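# Press the magnet-marked post's gauge pin fully in

## Task

A checking fixture has four posts, and a yellow magnet sits on one of them. Press that post's gauge pin fully home and keep it there for at least one second; afterwards the spring is allowed to return it. None of the other three pins may be moved, and the magnet must not be disturbed.

## Robot and tools

Robot: two UR20-type arms, left_arm and right_arm, each with a Robotiq 2F-85 two-finger gripper and a wrist camera (cam_left_wrist, cam_right_wrist, both 896x504). Scene frame: origin at table-top height midway between the nominal bases, +z up, +x out over the table, left_arm on the +y side. Calibrated bases: left_arm at (+0.060, +0.928, 0) m and right_arm at (-0.064, -0.817, 0) m, each turned very slightly about z. Each arm reports its hand pose, velocities and camera pose in its own base frame. Gripper axes: fingers point along +z, close along y, and a block sticks out about 10 cm toward +x. end_effector_position is the point between the closed pads; closed fingertips reach about 19 mm past it, open ones about 6 mm.

The 18-number row, used by every motion tool: one flat list covering both arms. Numbers 1-9 are left_arm dx, dy, dz, rx, ry, rz, then left_gripper position, force_limit, speed; numbers 10-18 are the same nine for right_arm/right_gripper. All lie in [-1, 1]. The six pose numbers are offsets, not poses: they count from that arm's current Hand target, along the Hand target's own axes. Scale: 1.0 = 0.6 m for dx, dy, dz and 180 degrees for rotation; rx, ry, rz form a single rotation vector. Six zeros re-requests the present Hand target (no new offset). Gripper position: +1 fully open (85 mm), about -0.8 pads touch, -1 closes until blocked. force_limit and speed scale grip strength and finger speed (about 20, 85, 150 mm/s at -1, 0, +1); both begin at +1. The gripper numbers are commands even when 0, so to leave a gripper unchanged resend its last three values.

execute_actions(actions, cameras): actions is a list of actions; each action is a table of up to 15 rows (steps of 1/30 s), a short table repeating its final row to fill 15 steps. Every row of one action counts from the Hand target at that action's start, so sending the same offset again moves further. An empty list just reports state and images. cameras picks images by name (omit/null/["all"] = all, [] = none; an unknown name voids the call).

move(target, speed, blend, stop_force, zero, blocking, cameras): straight-line paths to target, one 18-number row or a list of up to 15 rows, all offsets from the same starting Hand targets (not chained). speed in m/s, 0.002 to 4.2, default 0.25 (turns up to twice that in rad/s); one value or one per target. blend in m rounds corners in a list. stop_force in N, 6 to 120, ends an arm's path when its wrist sensor feels that much push against its motion; the arm then backs to just before the push but keeps some pressure. It is unreliable while the gripper turns, cannot be combined with blocking=false, and should be omitted when moving away from something being pressed. zero (with stop_force, default true) re-zeroes moving arms first. Paths run at least 0.5 s and stop after 10 s. They do not avoid obstacles; avoid routing a path near an arm's own base. The result adds a move: line, e.g. done, off_target, moving, held, fault, plus limits (paced = pose clipped, held = steps withheld). done means at rest within 3 mm and 2 degrees; it says nothing about contact.

wait(seconds 0-10) lets time pass holding the last commands. stop brakes a running move (fingers continue). zoom_image(camera, region [x0,y0,x1,y1] in pixels, at most 504x504) magnifies the newest image from a wrist camera. zero_wrist_force(arm) tares that arm's force sensor. read_manual gives only licence text. finished_scene(scene) ends the scene irreversibly; call nothing after it in the same reply when ending scene 1.

Results: Hand target (last commanded pose after clipping; next offsets start there; the gripper often rests slightly short, and the gap must be resent as an offset), end_effector_position (m) and quat_wxyz, joint positions/torques, Wrist force/torque in the gripper's axes (push from a surface reads as force into the arm) plus a peak line, Tool commands, object_status (0 moving, 1 blocked opening, 2 blocked closing = holding, 3 reached position), position_measured in counts (3 open, 230 pads meet). "within noise" means joints are still. execute_actions results also list some intermediate positions.

Limits and hazards: orientation commands are clipped to 32 degrees from the measured one per step; motion lags about 0.2 s. Arms are stiff: aiming even slightly past a firm contact can trigger a fault stop (about 150 N external force or a joint torque limit), freezing the arm 10 s. To end a press, command the target back past the gripper. Keep the arms apart; a clearance check may hold commands but does not guarantee no contact. Avoid fast hits, hard pushes, dropping or knocking anything off the table, and long stretched-out or pushing holds that heat motors (85 °C forces a 30-60 s stop). For this job: locate the magnet post in the images, approach above its pin slowly, press down with a modest stop_force, hold about a second, then lift off without touching the magnet or other pins.

Each tool is called after "Request:" as name(argument=value, ...) on one line, values as JSON.

## Session

Request:
execute_actions(actions=[])

Scene clock: 0.00 s.
left_arm: end_effector_position=(+0.6452, +0.5338, +0.3687) position_measured=3 object_status=3 end_effector_quat_wxyz=(+0.054, +0.895, -0.431, +0.101) | right_arm: end_effector_position=(+1.0094, -0.4085, +0.1239) position_measured=3 object_status=3 end_effector_quat_wxyz=(+0.497, -0.362, -0.574, -0.541)
Joint positions: left_arm=[0.541 -1.507 2.094 -2.179 -1.799 -1.706] | right_arm=[2.693 -2.576 -1.22 -2.623 2.507 -0.374]
Joint velocities: within noise
Joint torques (N m): no reading
Motor temperatures (°C): left_arm=[24 36 26 39 35 34] | right_arm=[29 36 36 38 34 39]
Wrist force (N): no reading
Wrist torque (N m): no reading
Wrist force, peak (N): no reading
Hand target: left_arm +0.6452, +0.5338, +0.3687; +0.054, +0.895, -0.431, +0.101 | right_arm +1.0094, -0.4085, +0.1239; +0.497, -0.362, -0.574, -0.541
Tool commands: left_gripper/position=+1.0 left_gripper/force_limit=+1.0 left_gripper/speed=+1.0 right_gripper/position=+1.0 right_gripper/force_limit=+1.0 right_gripper/speed=+1.0

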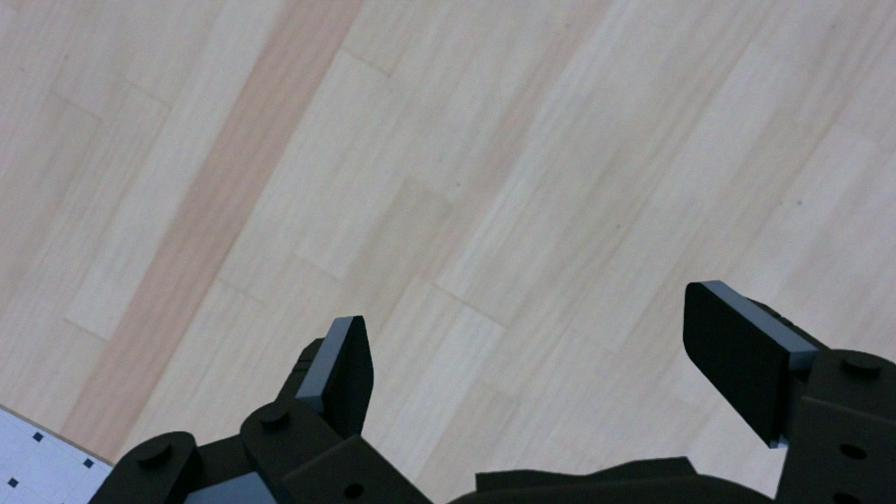

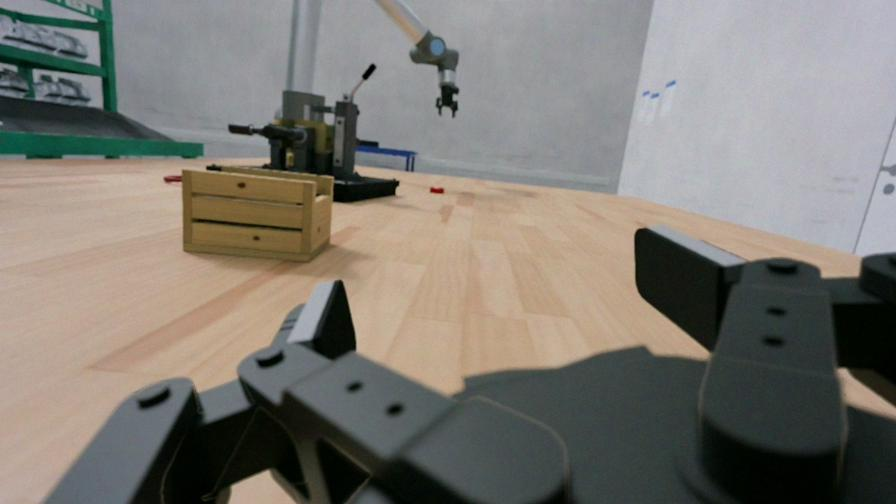

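Request:
move(target=[0.665,0.653,-0.437,0,0,0,1,1,1,0,0,0,0,0,0,1,1,1], speed=0.4, cameras=["cam_left_wrist"])

Scene clock: 3.57 s.
left_arm: end_effector_position=(+0.5465, +0.0344, +0.7181) position_measured=3 object_status=3 end_effector_quat_wxyz=(+0.054, +0.895, -0.431, +0.101) | right_arm: end_effector_position=(+1.0094, -0.4085, +0.1239) position_measured=3 object_status=3 end_effector_quat_wxyz=(+0.497, -0.362, -0.574, -0.541)
Joint positions: left_arm=[-0.216 -2.074 2.037 -1.706 -1.722 -2.473] | right_arm=[2.693 -2.576 -1.22 -2.623 2.507 -0.374]
Joint velocities: within noise
Joint torques (N m): left_arm=[-17.44 -13.02 -132.41 -7.08 4.22 -4.15] | right_arm=[1.09 243.81 74.49 -3.65 0.1 -0.72]
Motor temperatures (°C): left_arm=[24 36 26 39 35 34] | right_arm=[29 36 36 38 34 39]
Wrist force (N): left_arm=[-0.1 -0.1 -0.2] | right_arm=[-0.1 0.3 -0.2]
Wrist torque (N m): left_arm=[-0.05 -0.02 -0.04] | right_arm=[0.05 0.02 0.00]
Wrist force, peak (N): left_arm=[3.1 2.9 -1.5] | right_arm=[0.4 0.5 -0.1]
Hand target: left_arm +0.5465, +0.0343, +0.7182; +0.054, +0.895, -0.431, +0.101 | right_arm +1.0094, -0.4085, +0.1239; +0.497, -0.362, -0.574, -0.541
Off the commanded pose: left_arm 0.000 m, 0 deg | right_arm 0.000 m, 0 deg.
move: done
camera_calibration:
cam_left_wrist: T_world_to_cam=[[-0.854395, -0.519376, -0.0160802, 0.51313], [-0.518451, 0.849978, 0.0935224, 0.210201], [-0.0349055, 0.0882418, -0.995487, 0.857032], [0, 0, 0, 1]] pos_world=[0.577309, 0.0122151, 0.841758]
Images, in order (width x height): cam_left_wrist 896x504.

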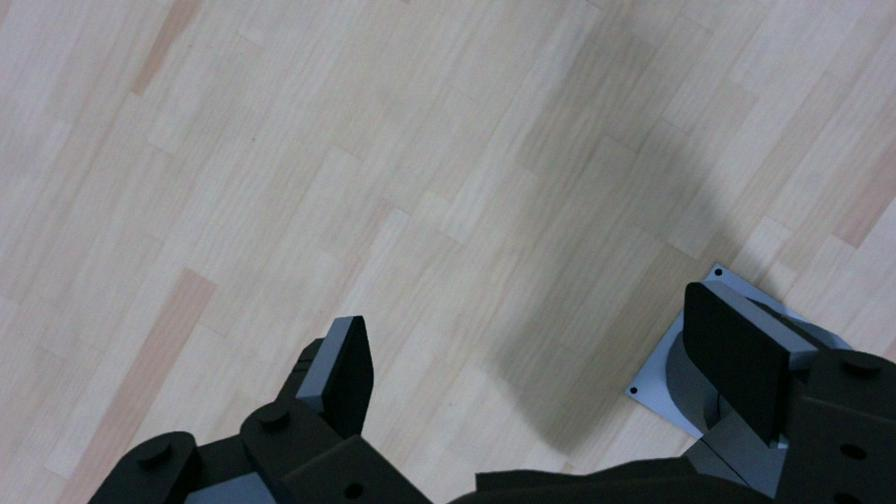

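Request:
move(target=[0.523,0.632,0.078,0,0,0,1,1,1,0,0,0,0,0,0,1,1,1], speed=0.4, cameras=["cam_left_wrist"])

Scene clock: 5.77 s.
left_arm: end_effector_position=(+0.4472, -0.4490, +0.7473) position_measured=3 object_status=3 end_effector_quat_wxyz=(+0.054, +0.895, -0.431, +0.101) | right_arm: end_effector_position=(+1.0094, -0.4085, +0.1239) position_measured=3 object_status=3 end_effector_quat_wxyz=(+0.497, -0.362, -0.574, -0.541)
Joint positions: left_arm=[-1.135 -2.005 1.976 -1.766 -1.526 -3.375] | right_arm=[2.693 -2.576 -1.22 -2.623 2.507 -0.374]
Joint velocities: within noise
Joint torques (N m): left_arm=[-10.83 20.86 -132.31 -14.2 5.91 -2.83] | right_arm=[-1.33 241.99 74.61 -3.18 0.21 -0.71]
Motor temperatures (°C): left_arm=[24 36 26 39 35 34] | right_arm=[29 36 36 38 34 39]
Wrist force (N): left_arm=[0.0 -0.5 -0.5] | right_arm=[0.0 0.4 -0.2]
Wrist torque (N m): left_arm=[-0.13 0.05 -0.01] | right_arm=[0.07 0.00 0.00]
Wrist force, peak (N): left_arm=[2.9 3.6 0.5] | right_arm=[-0.1 0.7 -0.1]
Hand target: left_arm +0.4472, -0.4492, +0.7473; +0.054, +0.895, -0.431, +0.101 | right_arm +1.0094, -0.4085, +0.1239; +0.497, -0.362, -0.574, -0.541
Off the commanded pose: left_arm 0.000 m, 0 deg | right_arm 0.000 m, 0 deg.
move: done
camera_calibration:
cam_left_wrist: T_world_to_cam=[[-0.854391, -0.519383, -0.0160287, 0.177694], [-0.518456, 0.849984, 0.0934379, 0.566861], [-0.0349059, 0.0881427, -0.995496, 0.925243], [0, 0, 0, 1]] pos_world=[0.478009, -0.471085, 0.870958]
Images, in order (width x height): cam_left_wrist 896x504.

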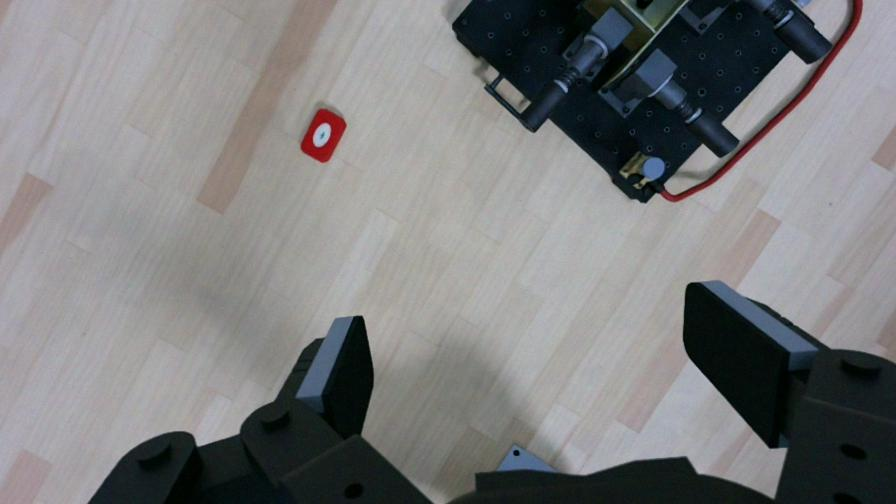

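Request:
move(target=[0.21,0.59,0.05,0,0,0,1,1,1,0,0,0,0,0,0,1,1,1], speed=0.3, cameras=["cam_left_wrist"])

Request:
zoom_image(camera="cam_left_wrist", region=[250, 0, 750, 380])

Scene clock: 8.03 s.
left_arm: end_effector_position=(+0.2511, -0.7709, +0.7500) position_measured=3 object_status=3 end_effector_quat_wxyz=(+0.054, +0.895, -0.431, +0.101) | right_arm: end_effector_position=(+1.0094, -0.4085, +0.1239) position_measured=3 object_status=3 end_effector_quat_wxyz=(+0.497, -0.362, -0.574, -0.541)
Joint positions: left_arm=[-1.564 -1.774 1.818 -1.802 -1.438 -3.796] | right_arm=[2.693 -2.576 -1.22 -2.623 2.507 -0.374]
Joint velocities: within noise
Joint torques (N m): left_arm=[-19.34 -38.19 -129.06 -13.02 5.7 -5.36] | right_arm=[-0.22 242.13 73.48 -3.73 0.1 -1.08]
Motor temperatures (°C): left_arm=[24 36 26 39 35 34] | right_arm=[29 36 36 38 34 39]
Wrist force (N): left_arm=[0.5 -0.5 -0.3] | right_arm=[0.0 0.4 0.2]
Wrist torque (N m): left_arm=[-0.04 -0.07 0.02] | right_arm=[0.07 -0.01 0.00]
Wrist force, peak (N): left_arm=[-1.0 -3.8 -0.5] | right_arm=[0.3 0.5 0.3]
Hand target: left_arm +0.2511, -0.7711, +0.7500; +0.054, +0.895, -0.431, +0.101 | right_arm +1.0094, -0.4085, +0.1239; +0.497, -0.362, -0.574, -0.541
Off the commanded pose: left_arm 0.000 m, 0 deg | right_arm 0.000 m, 0 deg.
move: done
camera_calibration:
cam_left_wrist: T_world_to_cam=[[-0.854391, -0.519383, -0.0160287, -0.156965], [-0.518456, 0.849984, 0.0934379, 0.738686], [-0.0349059, 0.0881427, -0.995496, 0.949471], [0, 0, 0, 1]] pos_world=[0.282009, -0.793085, 0.873658]
Images, in order (width x height): cam_left_wrist 896x504.

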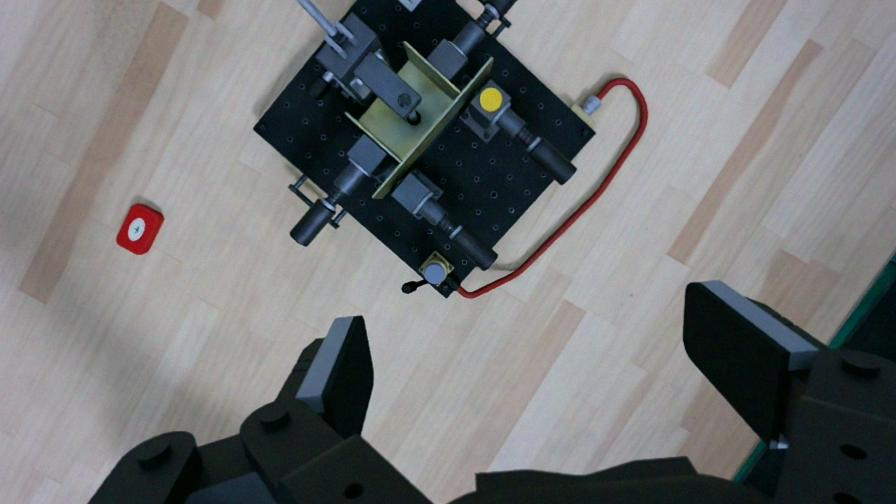

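Scaled by 1.008 from the camera's 896x504 image, which has a finer 1280x720 frame.

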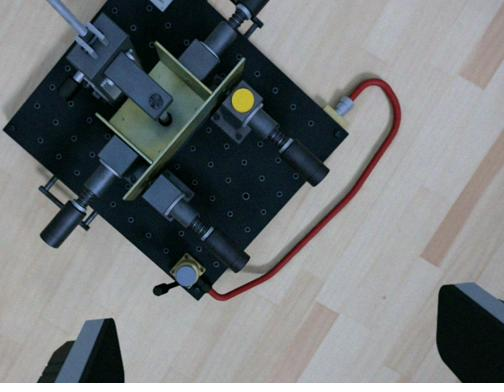

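Request:
execute_actions(actions=[])

Request:
zoom_image(camera="cam_right_wrist", region=[160, 50, 460, 220])

Request:
zoom_image(camera="cam_left_wrist", region=[420, 60, 620, 220])

Scene clock: 8.40 s.
left_arm: end_effector_position=(+0.2511, -0.7711, +0.7500) position_measured=3 object_status=3 end_effector_quat_wxyz=(+0.054, +0.895, -0.431, +0.101) | right_arm: end_effector_position=(+1.0094, -0.4085, +0.1239) position_measured=3 object_status=3 end_effector_quat_wxyz=(+0.497, -0.362, -0.574, -0.541)
Joint positions: left_arm=[-1.564 -1.774 1.818 -1.802 -1.438 -3.796] | right_arm=[2.693 -2.576 -1.22 -2.623 2.507 -0.374]
Joint velocities: within noise
Joint torques (N m): left_arm=[-13.66 -28.99 -132.16 -12.59 6.56 -3.88] | right_arm=[2.81 245.31 70.98 -3.78 -0.3 -0.27]
Motor temperatures (°C): left_arm=[24 36 26 39 35 34] | right_arm=[29 36 36 38 34 39]
Wrist force (N): left_arm=[0.4 -0.8 -0.4] | right_arm=[0.2 0.2 0.1]
Wrist torque (N m): left_arm=[-0.11 -0.05 0.02] | right_arm=[0.03 -0.03 0.00]
Wrist force, peak (N): left_arm=[0.4 -0.8 -0.4] | right_arm=[0.2 0.6 0.2]
Hand target: left_arm +0.2511, -0.7711, +0.7500; +0.054, +0.895, -0.431, +0.101 | right_arm +1.0094, -0.4085, +0.1239; +0.497, -0.362, -0.574, -0.541
Tool commands: left_gripper/position=+1.0 left_gripper/force_limit=+1.0 left_gripper/speed=+1.0 right_gripper/position=+1.0 right_gripper/force_limit=+1.0 right_gripper/speed=+1.0
Off the commanded pose: left_arm 0.000 m, 0 deg | right_arm 0.000 m, 0 deg.
camera_calibration:
cam_left_wrist: T_world_to_cam=[[-0.854395, -0.519376, -0.0160802, -0.157051], [-0.518451, 0.849978, 0.0935224, 0.738639], [-0.0349055, 0.0882418, -0.995487, 0.949547], [0, 0, 0, 1]] pos_world=[0.281909, -0.793185, 0.873658]

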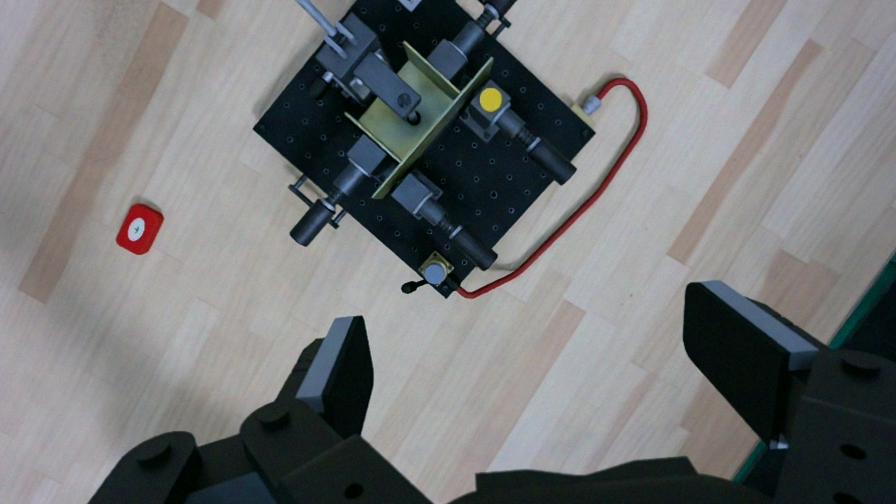

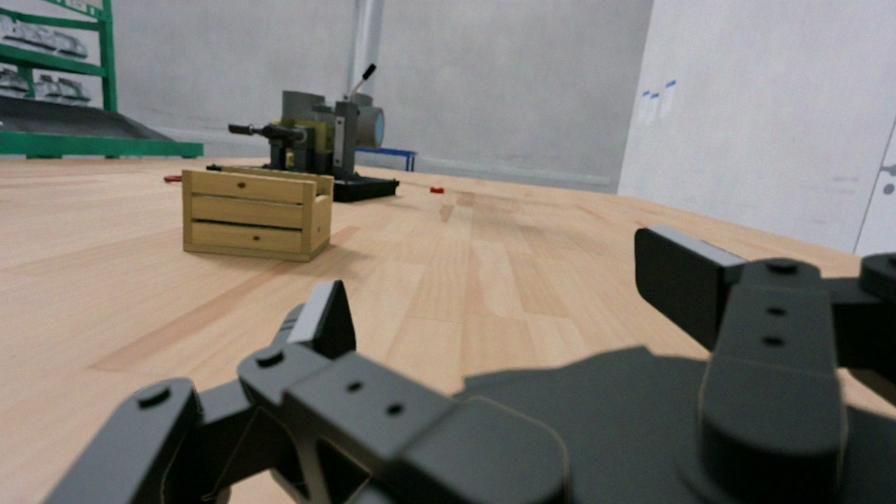

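Scaled by 1.680 from the camera's 896x504 image, which has a finer 1280x720 frame.

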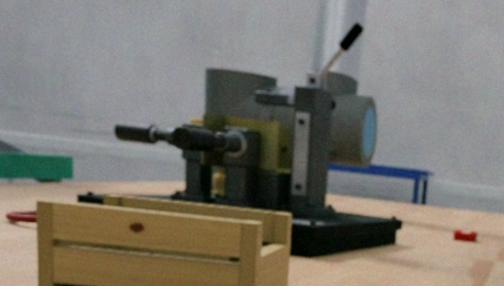

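Scaled by 2.520 from the camera's 896x504 image, which has a finer 1280x720 frame.

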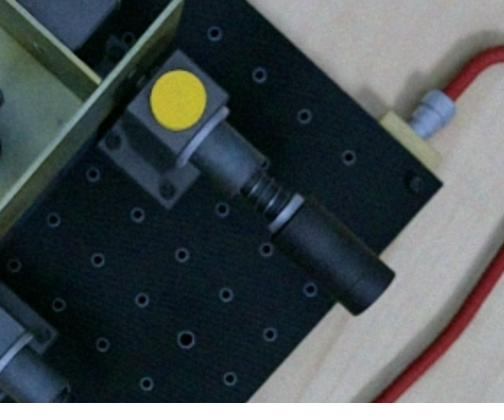

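Request:
move(target=[-0.18,0.359,0.698,-0.088,-0.035,0.776,-0.8,0,-0.5,0,0,0,0,0,0,1,1,1], speed=0.25, cameras=["cam_left_wrist"])

Request:
zoom_image(camera="cam_left_wrist", region=[200, 0, 700, 400])

Scene clock: 16.10 s.
left_arm: end_effector_position=(+0.0731, -0.8999, +0.3197) position_measured=229 object_status=3 end_effector_quat_wxyz=(-0.001, +0.103, +0.995, -0.001) | right_arm: end_effector_position=(+1.0094, -0.4085, +0.1239) position_measured=3 object_status=3 end_effector_quat_wxyz=(+0.497, -0.362, -0.574, -0.541)
Joint positions: left_arm=[-1.714 -1.415 2.05 -2.206 -1.572 -1.507] | right_arm=[2.693 -2.576 -1.22 -2.623 2.507 -0.374]
Joint velocities: within noise
Joint torques (N m): left_arm=[-19.25 -88.95 -69.19 -12.72 5.51 2.98] | right_arm=[2.37 242.72 72.61 -3.92 -0.09 -0.51]
Motor temperatures (°C): left_arm=[24 36 26 39 35 34] | right_arm=[29 36 36 37 34 39]
Wrist force (N): left_arm=[0.5 -0.2 -1.0] | right_arm=[0.2 0.2 -0.2]
Wrist torque (N m): left_arm=[-0.11 -0.18 0.08] | right_arm=[0.02 -0.05 0.00]
Wrist force, peak (N): left_arm=[0.9 -1.3 -1.5] | right_arm=[0.4 0.8 0.2]
Hand target: left_arm +0.0731, -0.8999, +0.3197; -0.001, +0.103, +0.995, -0.001 | right_arm +1.0094, -0.4085, +0.1239; +0.497, -0.362, -0.574, -0.541
Off the commanded pose: left_arm 0.000 m, 0 deg | right_arm 0.000 m, 0 deg.
move: done
camera_calibration:
cam_left_wrist: T_world_to_cam=[[0.329387, 0.944192, 0.00221941, 0.84166], [0.895753, -0.31323, 0.315457, -0.424988], [0.298547, -0.101919, -0.948937, 0.315904], [0, 0, 0, 1]] pos_world=[0.00913988, -0.895612, 0.431971]
Images, in order (width x height): cam_left_wrist 896x504.

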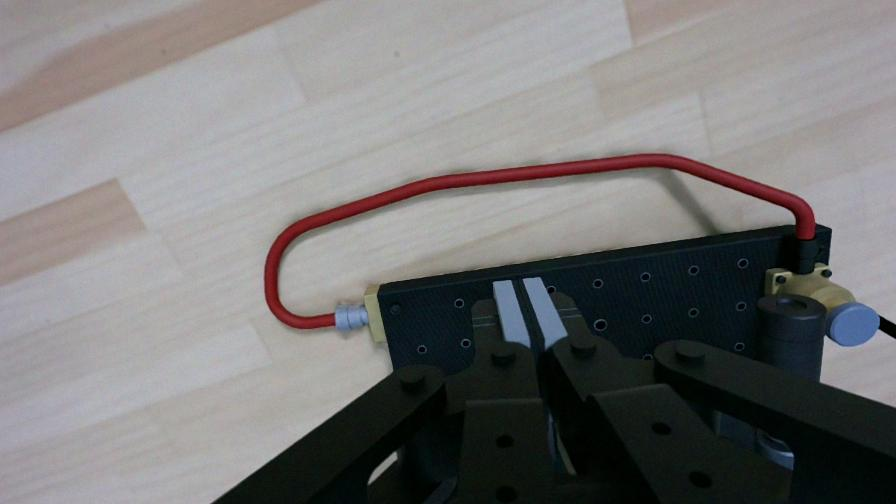

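Scaled by 1.008 from the camera's 896x504 image, which has a finer 1280x720 frame.

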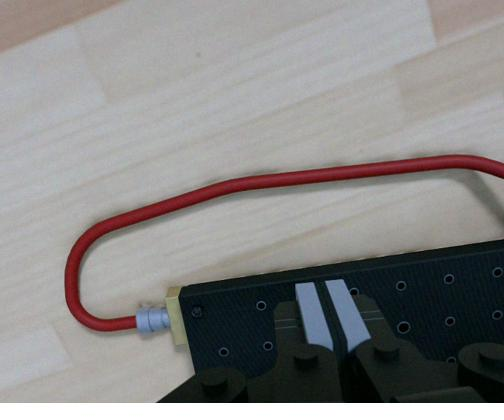

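Request:
move(target=[0,0,0,0,0,-0.99,-0.8,0,-0.5,0,0,0,0,0,0,1,1,1], speed=0.4, cameras=["cam_left_wrist"])

Request:
zoom_image(camera="cam_left_wrist", region=[250, 0, 750, 504])

Scene clock: 21.37 s.
left_arm: end_effector_position=(+0.0731, -0.8999, +0.3196) position_measured=229 object_status=3 end_effector_quat_wxyz=(+0.001, +0.993, -0.119, -0.001) | right_arm: end_effector_position=(+1.0094, -0.4085, +0.1239) position_measured=3 object_status=3 end_effector_quat_wxyz=(+0.497, -0.362, -0.574, -0.541)
Joint positions: left_arm=[-1.714 -1.415 2.05 -2.206 -1.572 -4.617] | right_arm=[2.693 -2.576 -1.22 -2.623 2.507 -0.374]
Joint velocities: within noise
Joint torques (N m): left_arm=[-20.67 -141.84 -65.02 -6.99 5.09 -5.91] | right_arm=[-2.24 249.87 72.37 -3.87 0.58 -0.38]
Motor temperatures (°C): left_arm=[24 36 26 39 35 34] | right_arm=[29 36 36 37 34 39]
Wrist force (N): left_arm=[0.5 0.1 -0.7] | right_arm=[0.1 0.3 0.1]
Wrist torque (N m): left_arm=[-0.04 -0.18 0.04] | right_arm=[0.04 -0.02 0.00]
Wrist force, peak (N): left_arm=[0.7 0.0 -1.0] | right_arm=[0.3 0.6 0.6]
Hand target: left_arm +0.0731, -0.8999, +0.3197; +0.001, +0.993, -0.119, -0.001 | right_arm +1.0094, -0.4085, +0.1239; +0.497, -0.362, -0.574, -0.541
Off the commanded pose: left_arm 0.000 m, 0 deg | right_arm 0.000 m, 0 deg.
move: done
camera_calibration:
cam_left_wrist: T_world_to_cam=[[-0.359206, -0.933242, 0.00554707, -0.798486], [-0.884502, 0.34233, 0.316966, 0.294567], [-0.297705, 0.10895, -0.948421, 0.548938], [0, 0, 0, 1]] pos_world=[0.137146, -0.905827, 0.431685]
Images, in order (width x height): cam_left_wrist 896x504.

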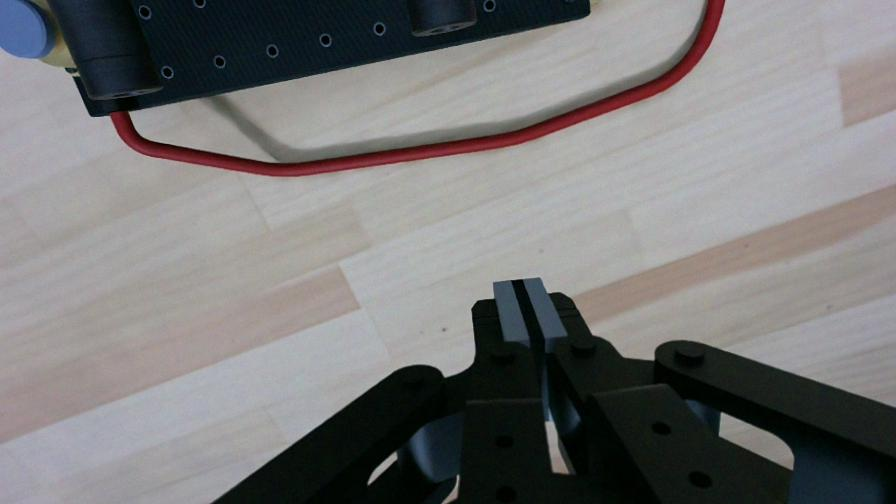

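Scaled by 1.000.

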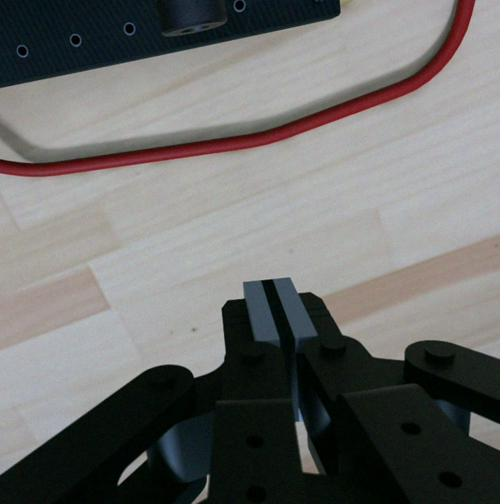

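Request:
move(target=[0.0755,0,0.233,0,0,-0.015,-0.8,0,-0.5,0,0,0,0,0,0,1,1,1], speed=0.2, cameras=["cam_left_wrist"])

Request:
zoom_image(camera="cam_left_wrist", region=[250, 0, 750, 504])

Scene clock: 23.23 s.
left_arm: end_effector_position=(+0.1169, -0.9107, +0.1800) position_measured=229 object_status=3 end_effector_quat_wxyz=(+0.001, +0.995, -0.095, -0.001) | right_arm: end_effector_position=(+1.0094, -0.4085, +0.1239) position_measured=3 object_status=3 end_effector_quat_wxyz=(+0.497, -0.362, -0.574, -0.541)
Joint positions: left_arm=[-1.663 -1.274 2.118 -2.416 -1.572 -4.614] | right_arm=[2.693 -2.576 -1.22 -2.623 2.507 -0.374]
Joint velocities: within noise
Joint torques (N m): left_arm=[17.28 -113.93 -51.33 -13.8 -2.89 2.35] | right_arm=[-2.82 243.7 71.89 -3.17 0.18 -0.96]
Motor temperatures (°C): left_arm=[24 36 26 39 35 34] | right_arm=[29 36 36 37 34 39]
Wrist force (N): left_arm=[0.0 0.0 0.2] | right_arm=[0.0 0.1 0.1]
Wrist torque (N m): left_arm=[-0.09 -0.09 0.03] | right_arm=[0.01 0.00 0.00]
Wrist force, peak (N): left_arm=[-0.9 0.2 -3.4] | right_arm=[0.2 0.4 0.6]
Hand target: left_arm +0.1169, -0.9107, +0.1798; +0.001, +0.995, -0.095, -0.001 | right_arm +1.0094, -0.4085, +0.1239; +0.497, -0.362, -0.574, -0.541
Off the commanded pose: left_arm 0.000 m, 0 deg | right_arm 0.000 m, 0 deg.
move: done
camera_calibration:
cam_left_wrist: T_world_to_cam=[[-0.314784, -0.949147, 0.00554096, -0.811817], [-0.899676, 0.300228, 0.316932, 0.344792], [-0.302478, 0.09478, -0.948432, 0.41844], [0, 0, 0, 1]] pos_world=[0.181223, -0.91371, 0.292085]
Images, in order (width x height): cam_left_wrist 896x504.

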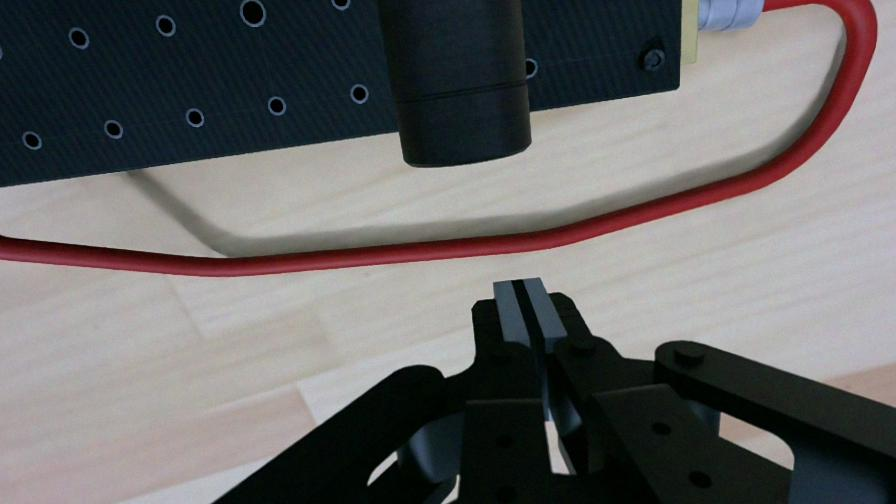

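Scaled by 1.000.

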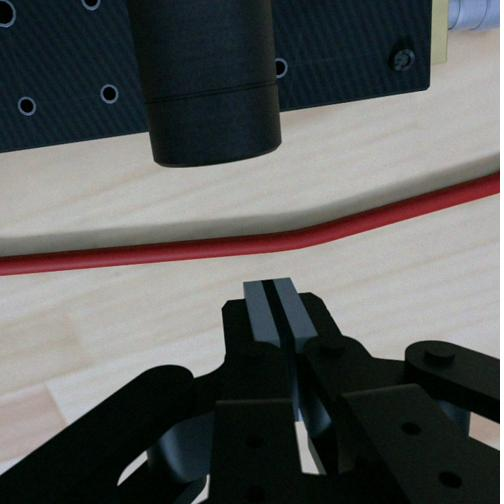

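Request:
move(target=[0.0417,-0.0167,0.0133,0,0,0,-0.8,0,-0.5,0,0,0,0,0,0,1,1,1], speed=0.1, cameras=["cam_left_wrist"])

Request:
zoom_image(camera="cam_left_wrist", region=[250, 0, 750, 504])

Scene clock: 25.63 s.
left_arm: end_effector_position=(+0.1432, -0.9057, +0.1719) position_measured=229 object_status=3 end_effector_quat_wxyz=(+0.001, +0.995, -0.095, -0.001) | right_arm: end_effector_position=(+1.0094, -0.4085, +0.1239) position_measured=3 object_status=3 end_effector_quat_wxyz=(+0.497, -0.362, -0.574, -0.541)
Joint positions: left_arm=[-1.635 -1.267 2.124 -2.429 -1.572 -4.585] | right_arm=[2.693 -2.576 -1.22 -2.623 2.507 -0.374]
Joint velocities: within noise
Joint torques (N m): left_arm=[24.62 -111.58 -52.4 -12.47 -4.36 1.6] | right_arm=[0.06 242.68 73.91 -3.46 0.13 -0.15]
Motor temperatures (°C): left_arm=[24 36 26 39 35 34] | right_arm=[29 36 36 37 34 39]
Wrist force (N): left_arm=[0.1 0.0 -0.1] | right_arm=[0.3 0.3 0.3]
Wrist torque (N m): left_arm=[-0.12 -0.11 0.04] | right_arm=[0.05 -0.05 0.00]
Wrist force, peak (N): left_arm=[-1.1 0.4 -0.3] | right_arm=[0.1 0.7 0.4]
Hand target: left_arm +0.1434, -0.9057, +0.1718; +0.001, +0.995, -0.095, -0.001 | right_arm +1.0094, -0.4085, +0.1239; +0.497, -0.362, -0.574, -0.541
Off the commanded pose: left_arm 0.000 m, 0 deg | right_arm 0.000 m, 0 deg.
move: done
camera_calibration:
cam_left_wrist: T_world_to_cam=[[-0.314699, -0.949176, 0.00550959, -0.798688], [-0.899706, 0.300137, 0.316932, 0.369414], [-0.302478, 0.0947812, -0.948432, 0.418231], [0, 0, 0, 1]] pos_world=[0.207524, -0.90861, 0.283985]
Images, in order (width x height): cam_left_wrist 896x504.

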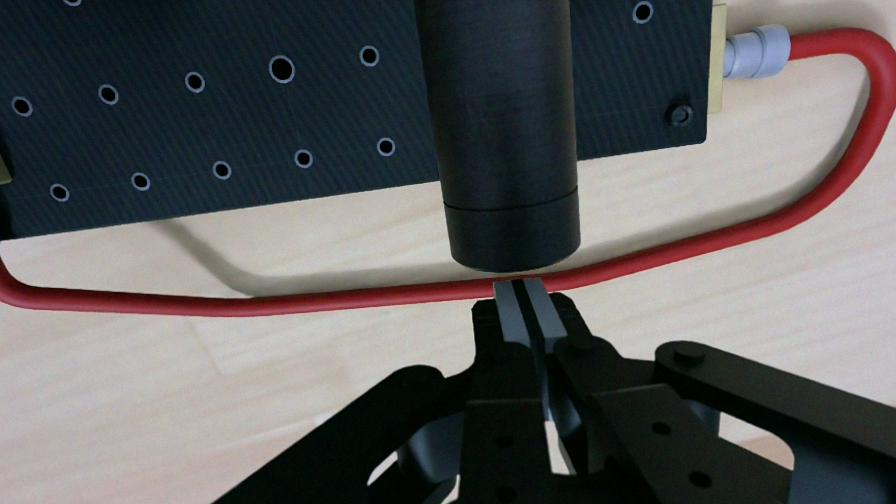

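Scaled by 1.000.

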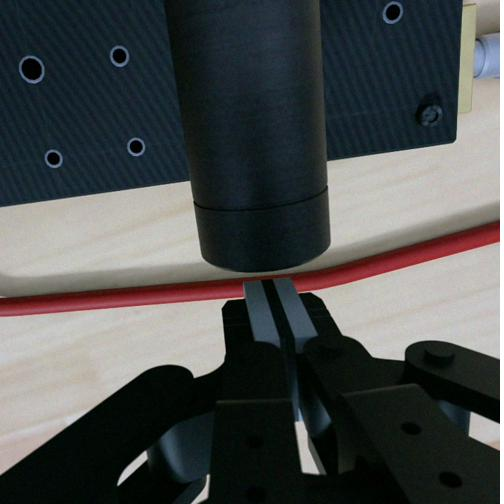

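Request:
move(target=[0.09,0,0,0,0,0,-0.8,0,-0.5,0,0,0,0,0,0,1,1,1], speed=0.015, stop_force=30, cameras=["cam_left_wrist"])

Request:
zoom_image(camera="cam_left_wrist", region=[250, 0, 750, 504])

Scene clock: 29.30 s.
left_arm: end_effector_position=(+0.1737, -0.9115, +0.1718) position_measured=229 object_status=3 end_effector_quat_wxyz=(+0.001, +0.995, -0.095, -0.001) | right_arm: end_effector_position=(+1.0094, -0.4085, +0.1239) position_measured=3 object_status=3 end_effector_quat_wxyz=(+0.497, -0.362, -0.574, -0.541)
Joint positions: left_arm=[-1.6 -1.257 2.108 -2.423 -1.572 -4.551] | right_arm=[2.693 -2.576 -1.22 -2.623 2.507 -0.374]
Joint velocities: within noise
Joint torques (N m): left_arm=[2.72 -169.51 -60.04 -12.16 11.86 -3.91] | right_arm=[3.97 240.36 71.79 -3.57 0.09 -1.18]
Motor temperatures (°C): left_arm=[24 36 26 39 35 34] | right_arm=[29 36 36 37 34 39]
Wrist force (N): left_arm=[-27.7 3.0 2.8] | right_arm=[0.1 0.4 -0.2]
Wrist torque (N m): left_arm=[-0.13 0.01 -0.04] | right_arm=[0.06 -0.01 -0.01]
Wrist force, peak (N): left_arm=[-74.0 -8.7 -12.8] | right_arm=[0.1 0.7 -0.1]
Hand target: left_arm +0.1737, -0.9115, +0.1718; +0.001, +0.995, -0.095, -0.001 (not the last commanded pose) | right_arm +1.0094, -0.4085, +0.1239; +0.497, -0.362, -0.574, -0.541
Off the commanded pose: left_arm 0.023 m, 0 deg | right_arm 0.000 m, 0 deg.
move: contact (left_arm)
camera_calibration:
cam_left_wrist: T_world_to_cam=[[-0.314699, -0.949176, 0.00550959, -0.794689], [-0.899706, 0.300137, 0.316932, 0.398658], [-0.302478, 0.0947812, -0.948432, 0.427921], [0, 0, 0, 1]] pos_world=[0.238024, -0.91451, 0.283885]
Images, in order (width x height): cam_left_wrist 896x504.

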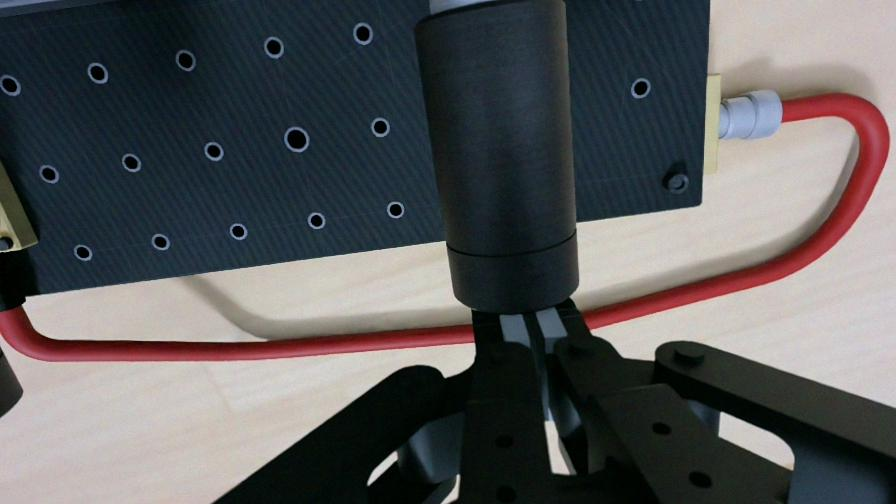

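Scaled by 1.000.

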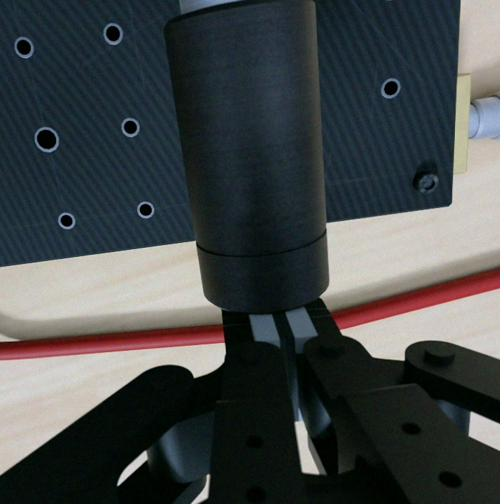

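Request:
move(target=[0.0133,0,0,0,0,0,-0.8,0,-0.5,0,0,0,0,0,0,1,1,1], speed=0.005, stop_force=30, cameras=["cam_left_wrist"])

Scene clock: 30.50 s.
left_arm: end_effector_position=(+0.1740, -0.9115, +0.1718) position_measured=229 object_status=3 end_effector_quat_wxyz=(+0.001, +0.995, -0.095, -0.001) | right_arm: end_effector_position=(+1.0094, -0.4085, +0.1239) position_measured=3 object_status=3 end_effector_quat_wxyz=(+0.497, -0.362, -0.574, -0.541)
Joint positions: left_arm=[-1.6 -1.257 2.108 -2.423 -1.572 -4.55] | right_arm=[2.693 -2.576 -1.22 -2.623 2.507 -0.374]
Joint velocities: within noise
Joint torques (N m): left_arm=[28.39 -150.27 -64.42 -13.67 25.46 -4.39] | right_arm=[1.5 240.54 71.13 -4.01 0.14 -0.09]
Motor temperatures (°C): left_arm=[24 36 26 39 35 34] | right_arm=[28 36 36 37 34 39]
Wrist force (N): left_arm=[-60.5 9.7 7.6] | right_arm=[0.0 0.4 -0.1]
Wrist torque (N m): left_arm=[-0.10 0.01 -0.14] | right_arm=[0.06 0.00 0.00]
Wrist force, peak (N): left_arm=[-66.6 12.7 7.1] | right_arm=[0.4 0.3 0.4]
Hand target: left_arm +0.1740, -0.9115, +0.1718; +0.001, +0.995, -0.095, -0.001 (not the last commanded pose) | right_arm +1.0094, -0.4085, +0.1239; +0.497, -0.362, -0.574, -0.541
Off the commanded pose: left_arm 0.008 m, 0 deg | right_arm 0.000 m, 0 deg.
move: contact (left_arm)
camera_calibration:
cam_left_wrist: T_world_to_cam=[[-0.314745, -0.94916, 0.00545997, -0.794556], [-0.899651, 0.300152, 0.317076, 0.398887], [-0.302595, 0.0948863, -0.948384, 0.428122], [0, 0, 0, 1]] pos_world=[0.238324, -0.91451, 0.283885]
Images, in order (width x height): cam_left_wrist 896x504.

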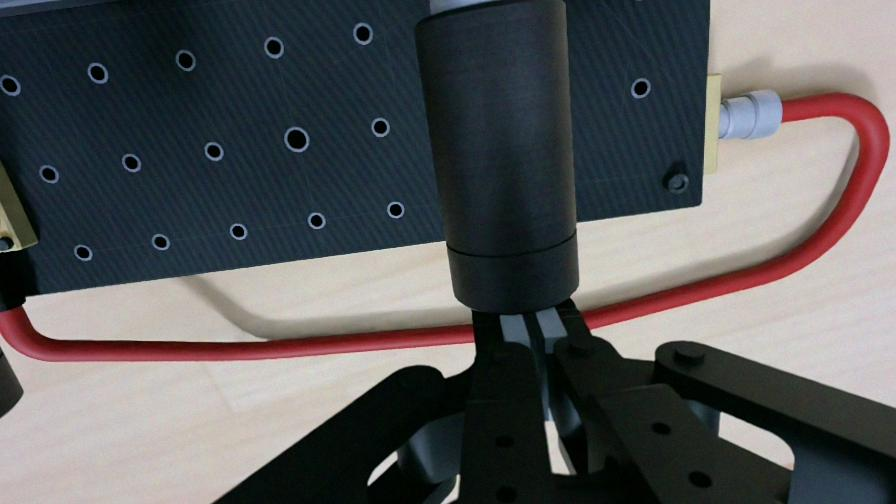

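Request:
wait(seconds=1.0, cameras=[])

Request:
finished_scene(scene=1)

Scene clock: 31.73 s.
left_arm: end_effector_position=(+0.1740, -0.9115, +0.1718) position_measured=229 object_status=3 end_effector_quat_wxyz=(+0.001, +0.995, -0.095, -0.001) | right_arm: end_effector_position=(+1.0094, -0.4085, +0.1239) position_measured=3 object_status=3 end_effector_quat_wxyz=(+0.497, -0.362, -0.574, -0.541)
Joint positions: left_arm=[-1.6 -1.257 2.108 -2.423 -1.572 -4.55] | right_arm=[2.693 -2.576 -1.22 -2.623 2.507 -0.374]
Joint velocities: within noise
Joint torques (N m): left_arm=[32.74 -159.11 -57.29 -11.71 24.42 -4.82] | right_arm=[1.73 243.04 72.2 -4.16 -0.83 -0.08]
Motor temperatures (°C): left_arm=[24 36 26 39 35 34] | right_arm=[28 36 36 37 34 39]
Wrist force (N): left_arm=[-59.9 9.8 2.0] | right_arm=[0.2 0.6 -0.1]
Wrist torque (N m): left_arm=[-0.09 0.08 -0.13] | right_arm=[0.10 -0.04 0.00]
Wrist force, peak (N): left_arm=[-60.7 9.3 7.9] | right_arm=[0.5 0.6 -0.1]
Hand target: left_arm +0.1740, -0.9115, +0.1718; +0.001, +0.995, -0.095, -0.001 (not the last commanded pose) | right_arm +1.0094, -0.4085, +0.1239; +0.497, -0.362, -0.574, -0.541
Tool commands: left_gripper/position=-0.8 left_gripper/force_limit=+0.0 left_gripper/speed=-0.5 right_gripper/position=+1.0 right_gripper/force_limit=+1.0 right_gripper/speed=+1.0
Off the commanded pose: left_arm 0.008 m, 0 deg | right_arm 0.000 m, 0 deg.
wait: 1.00 s; at rest from the start
No camera images: "cameras" was empty.

The scene is finished: the task was done.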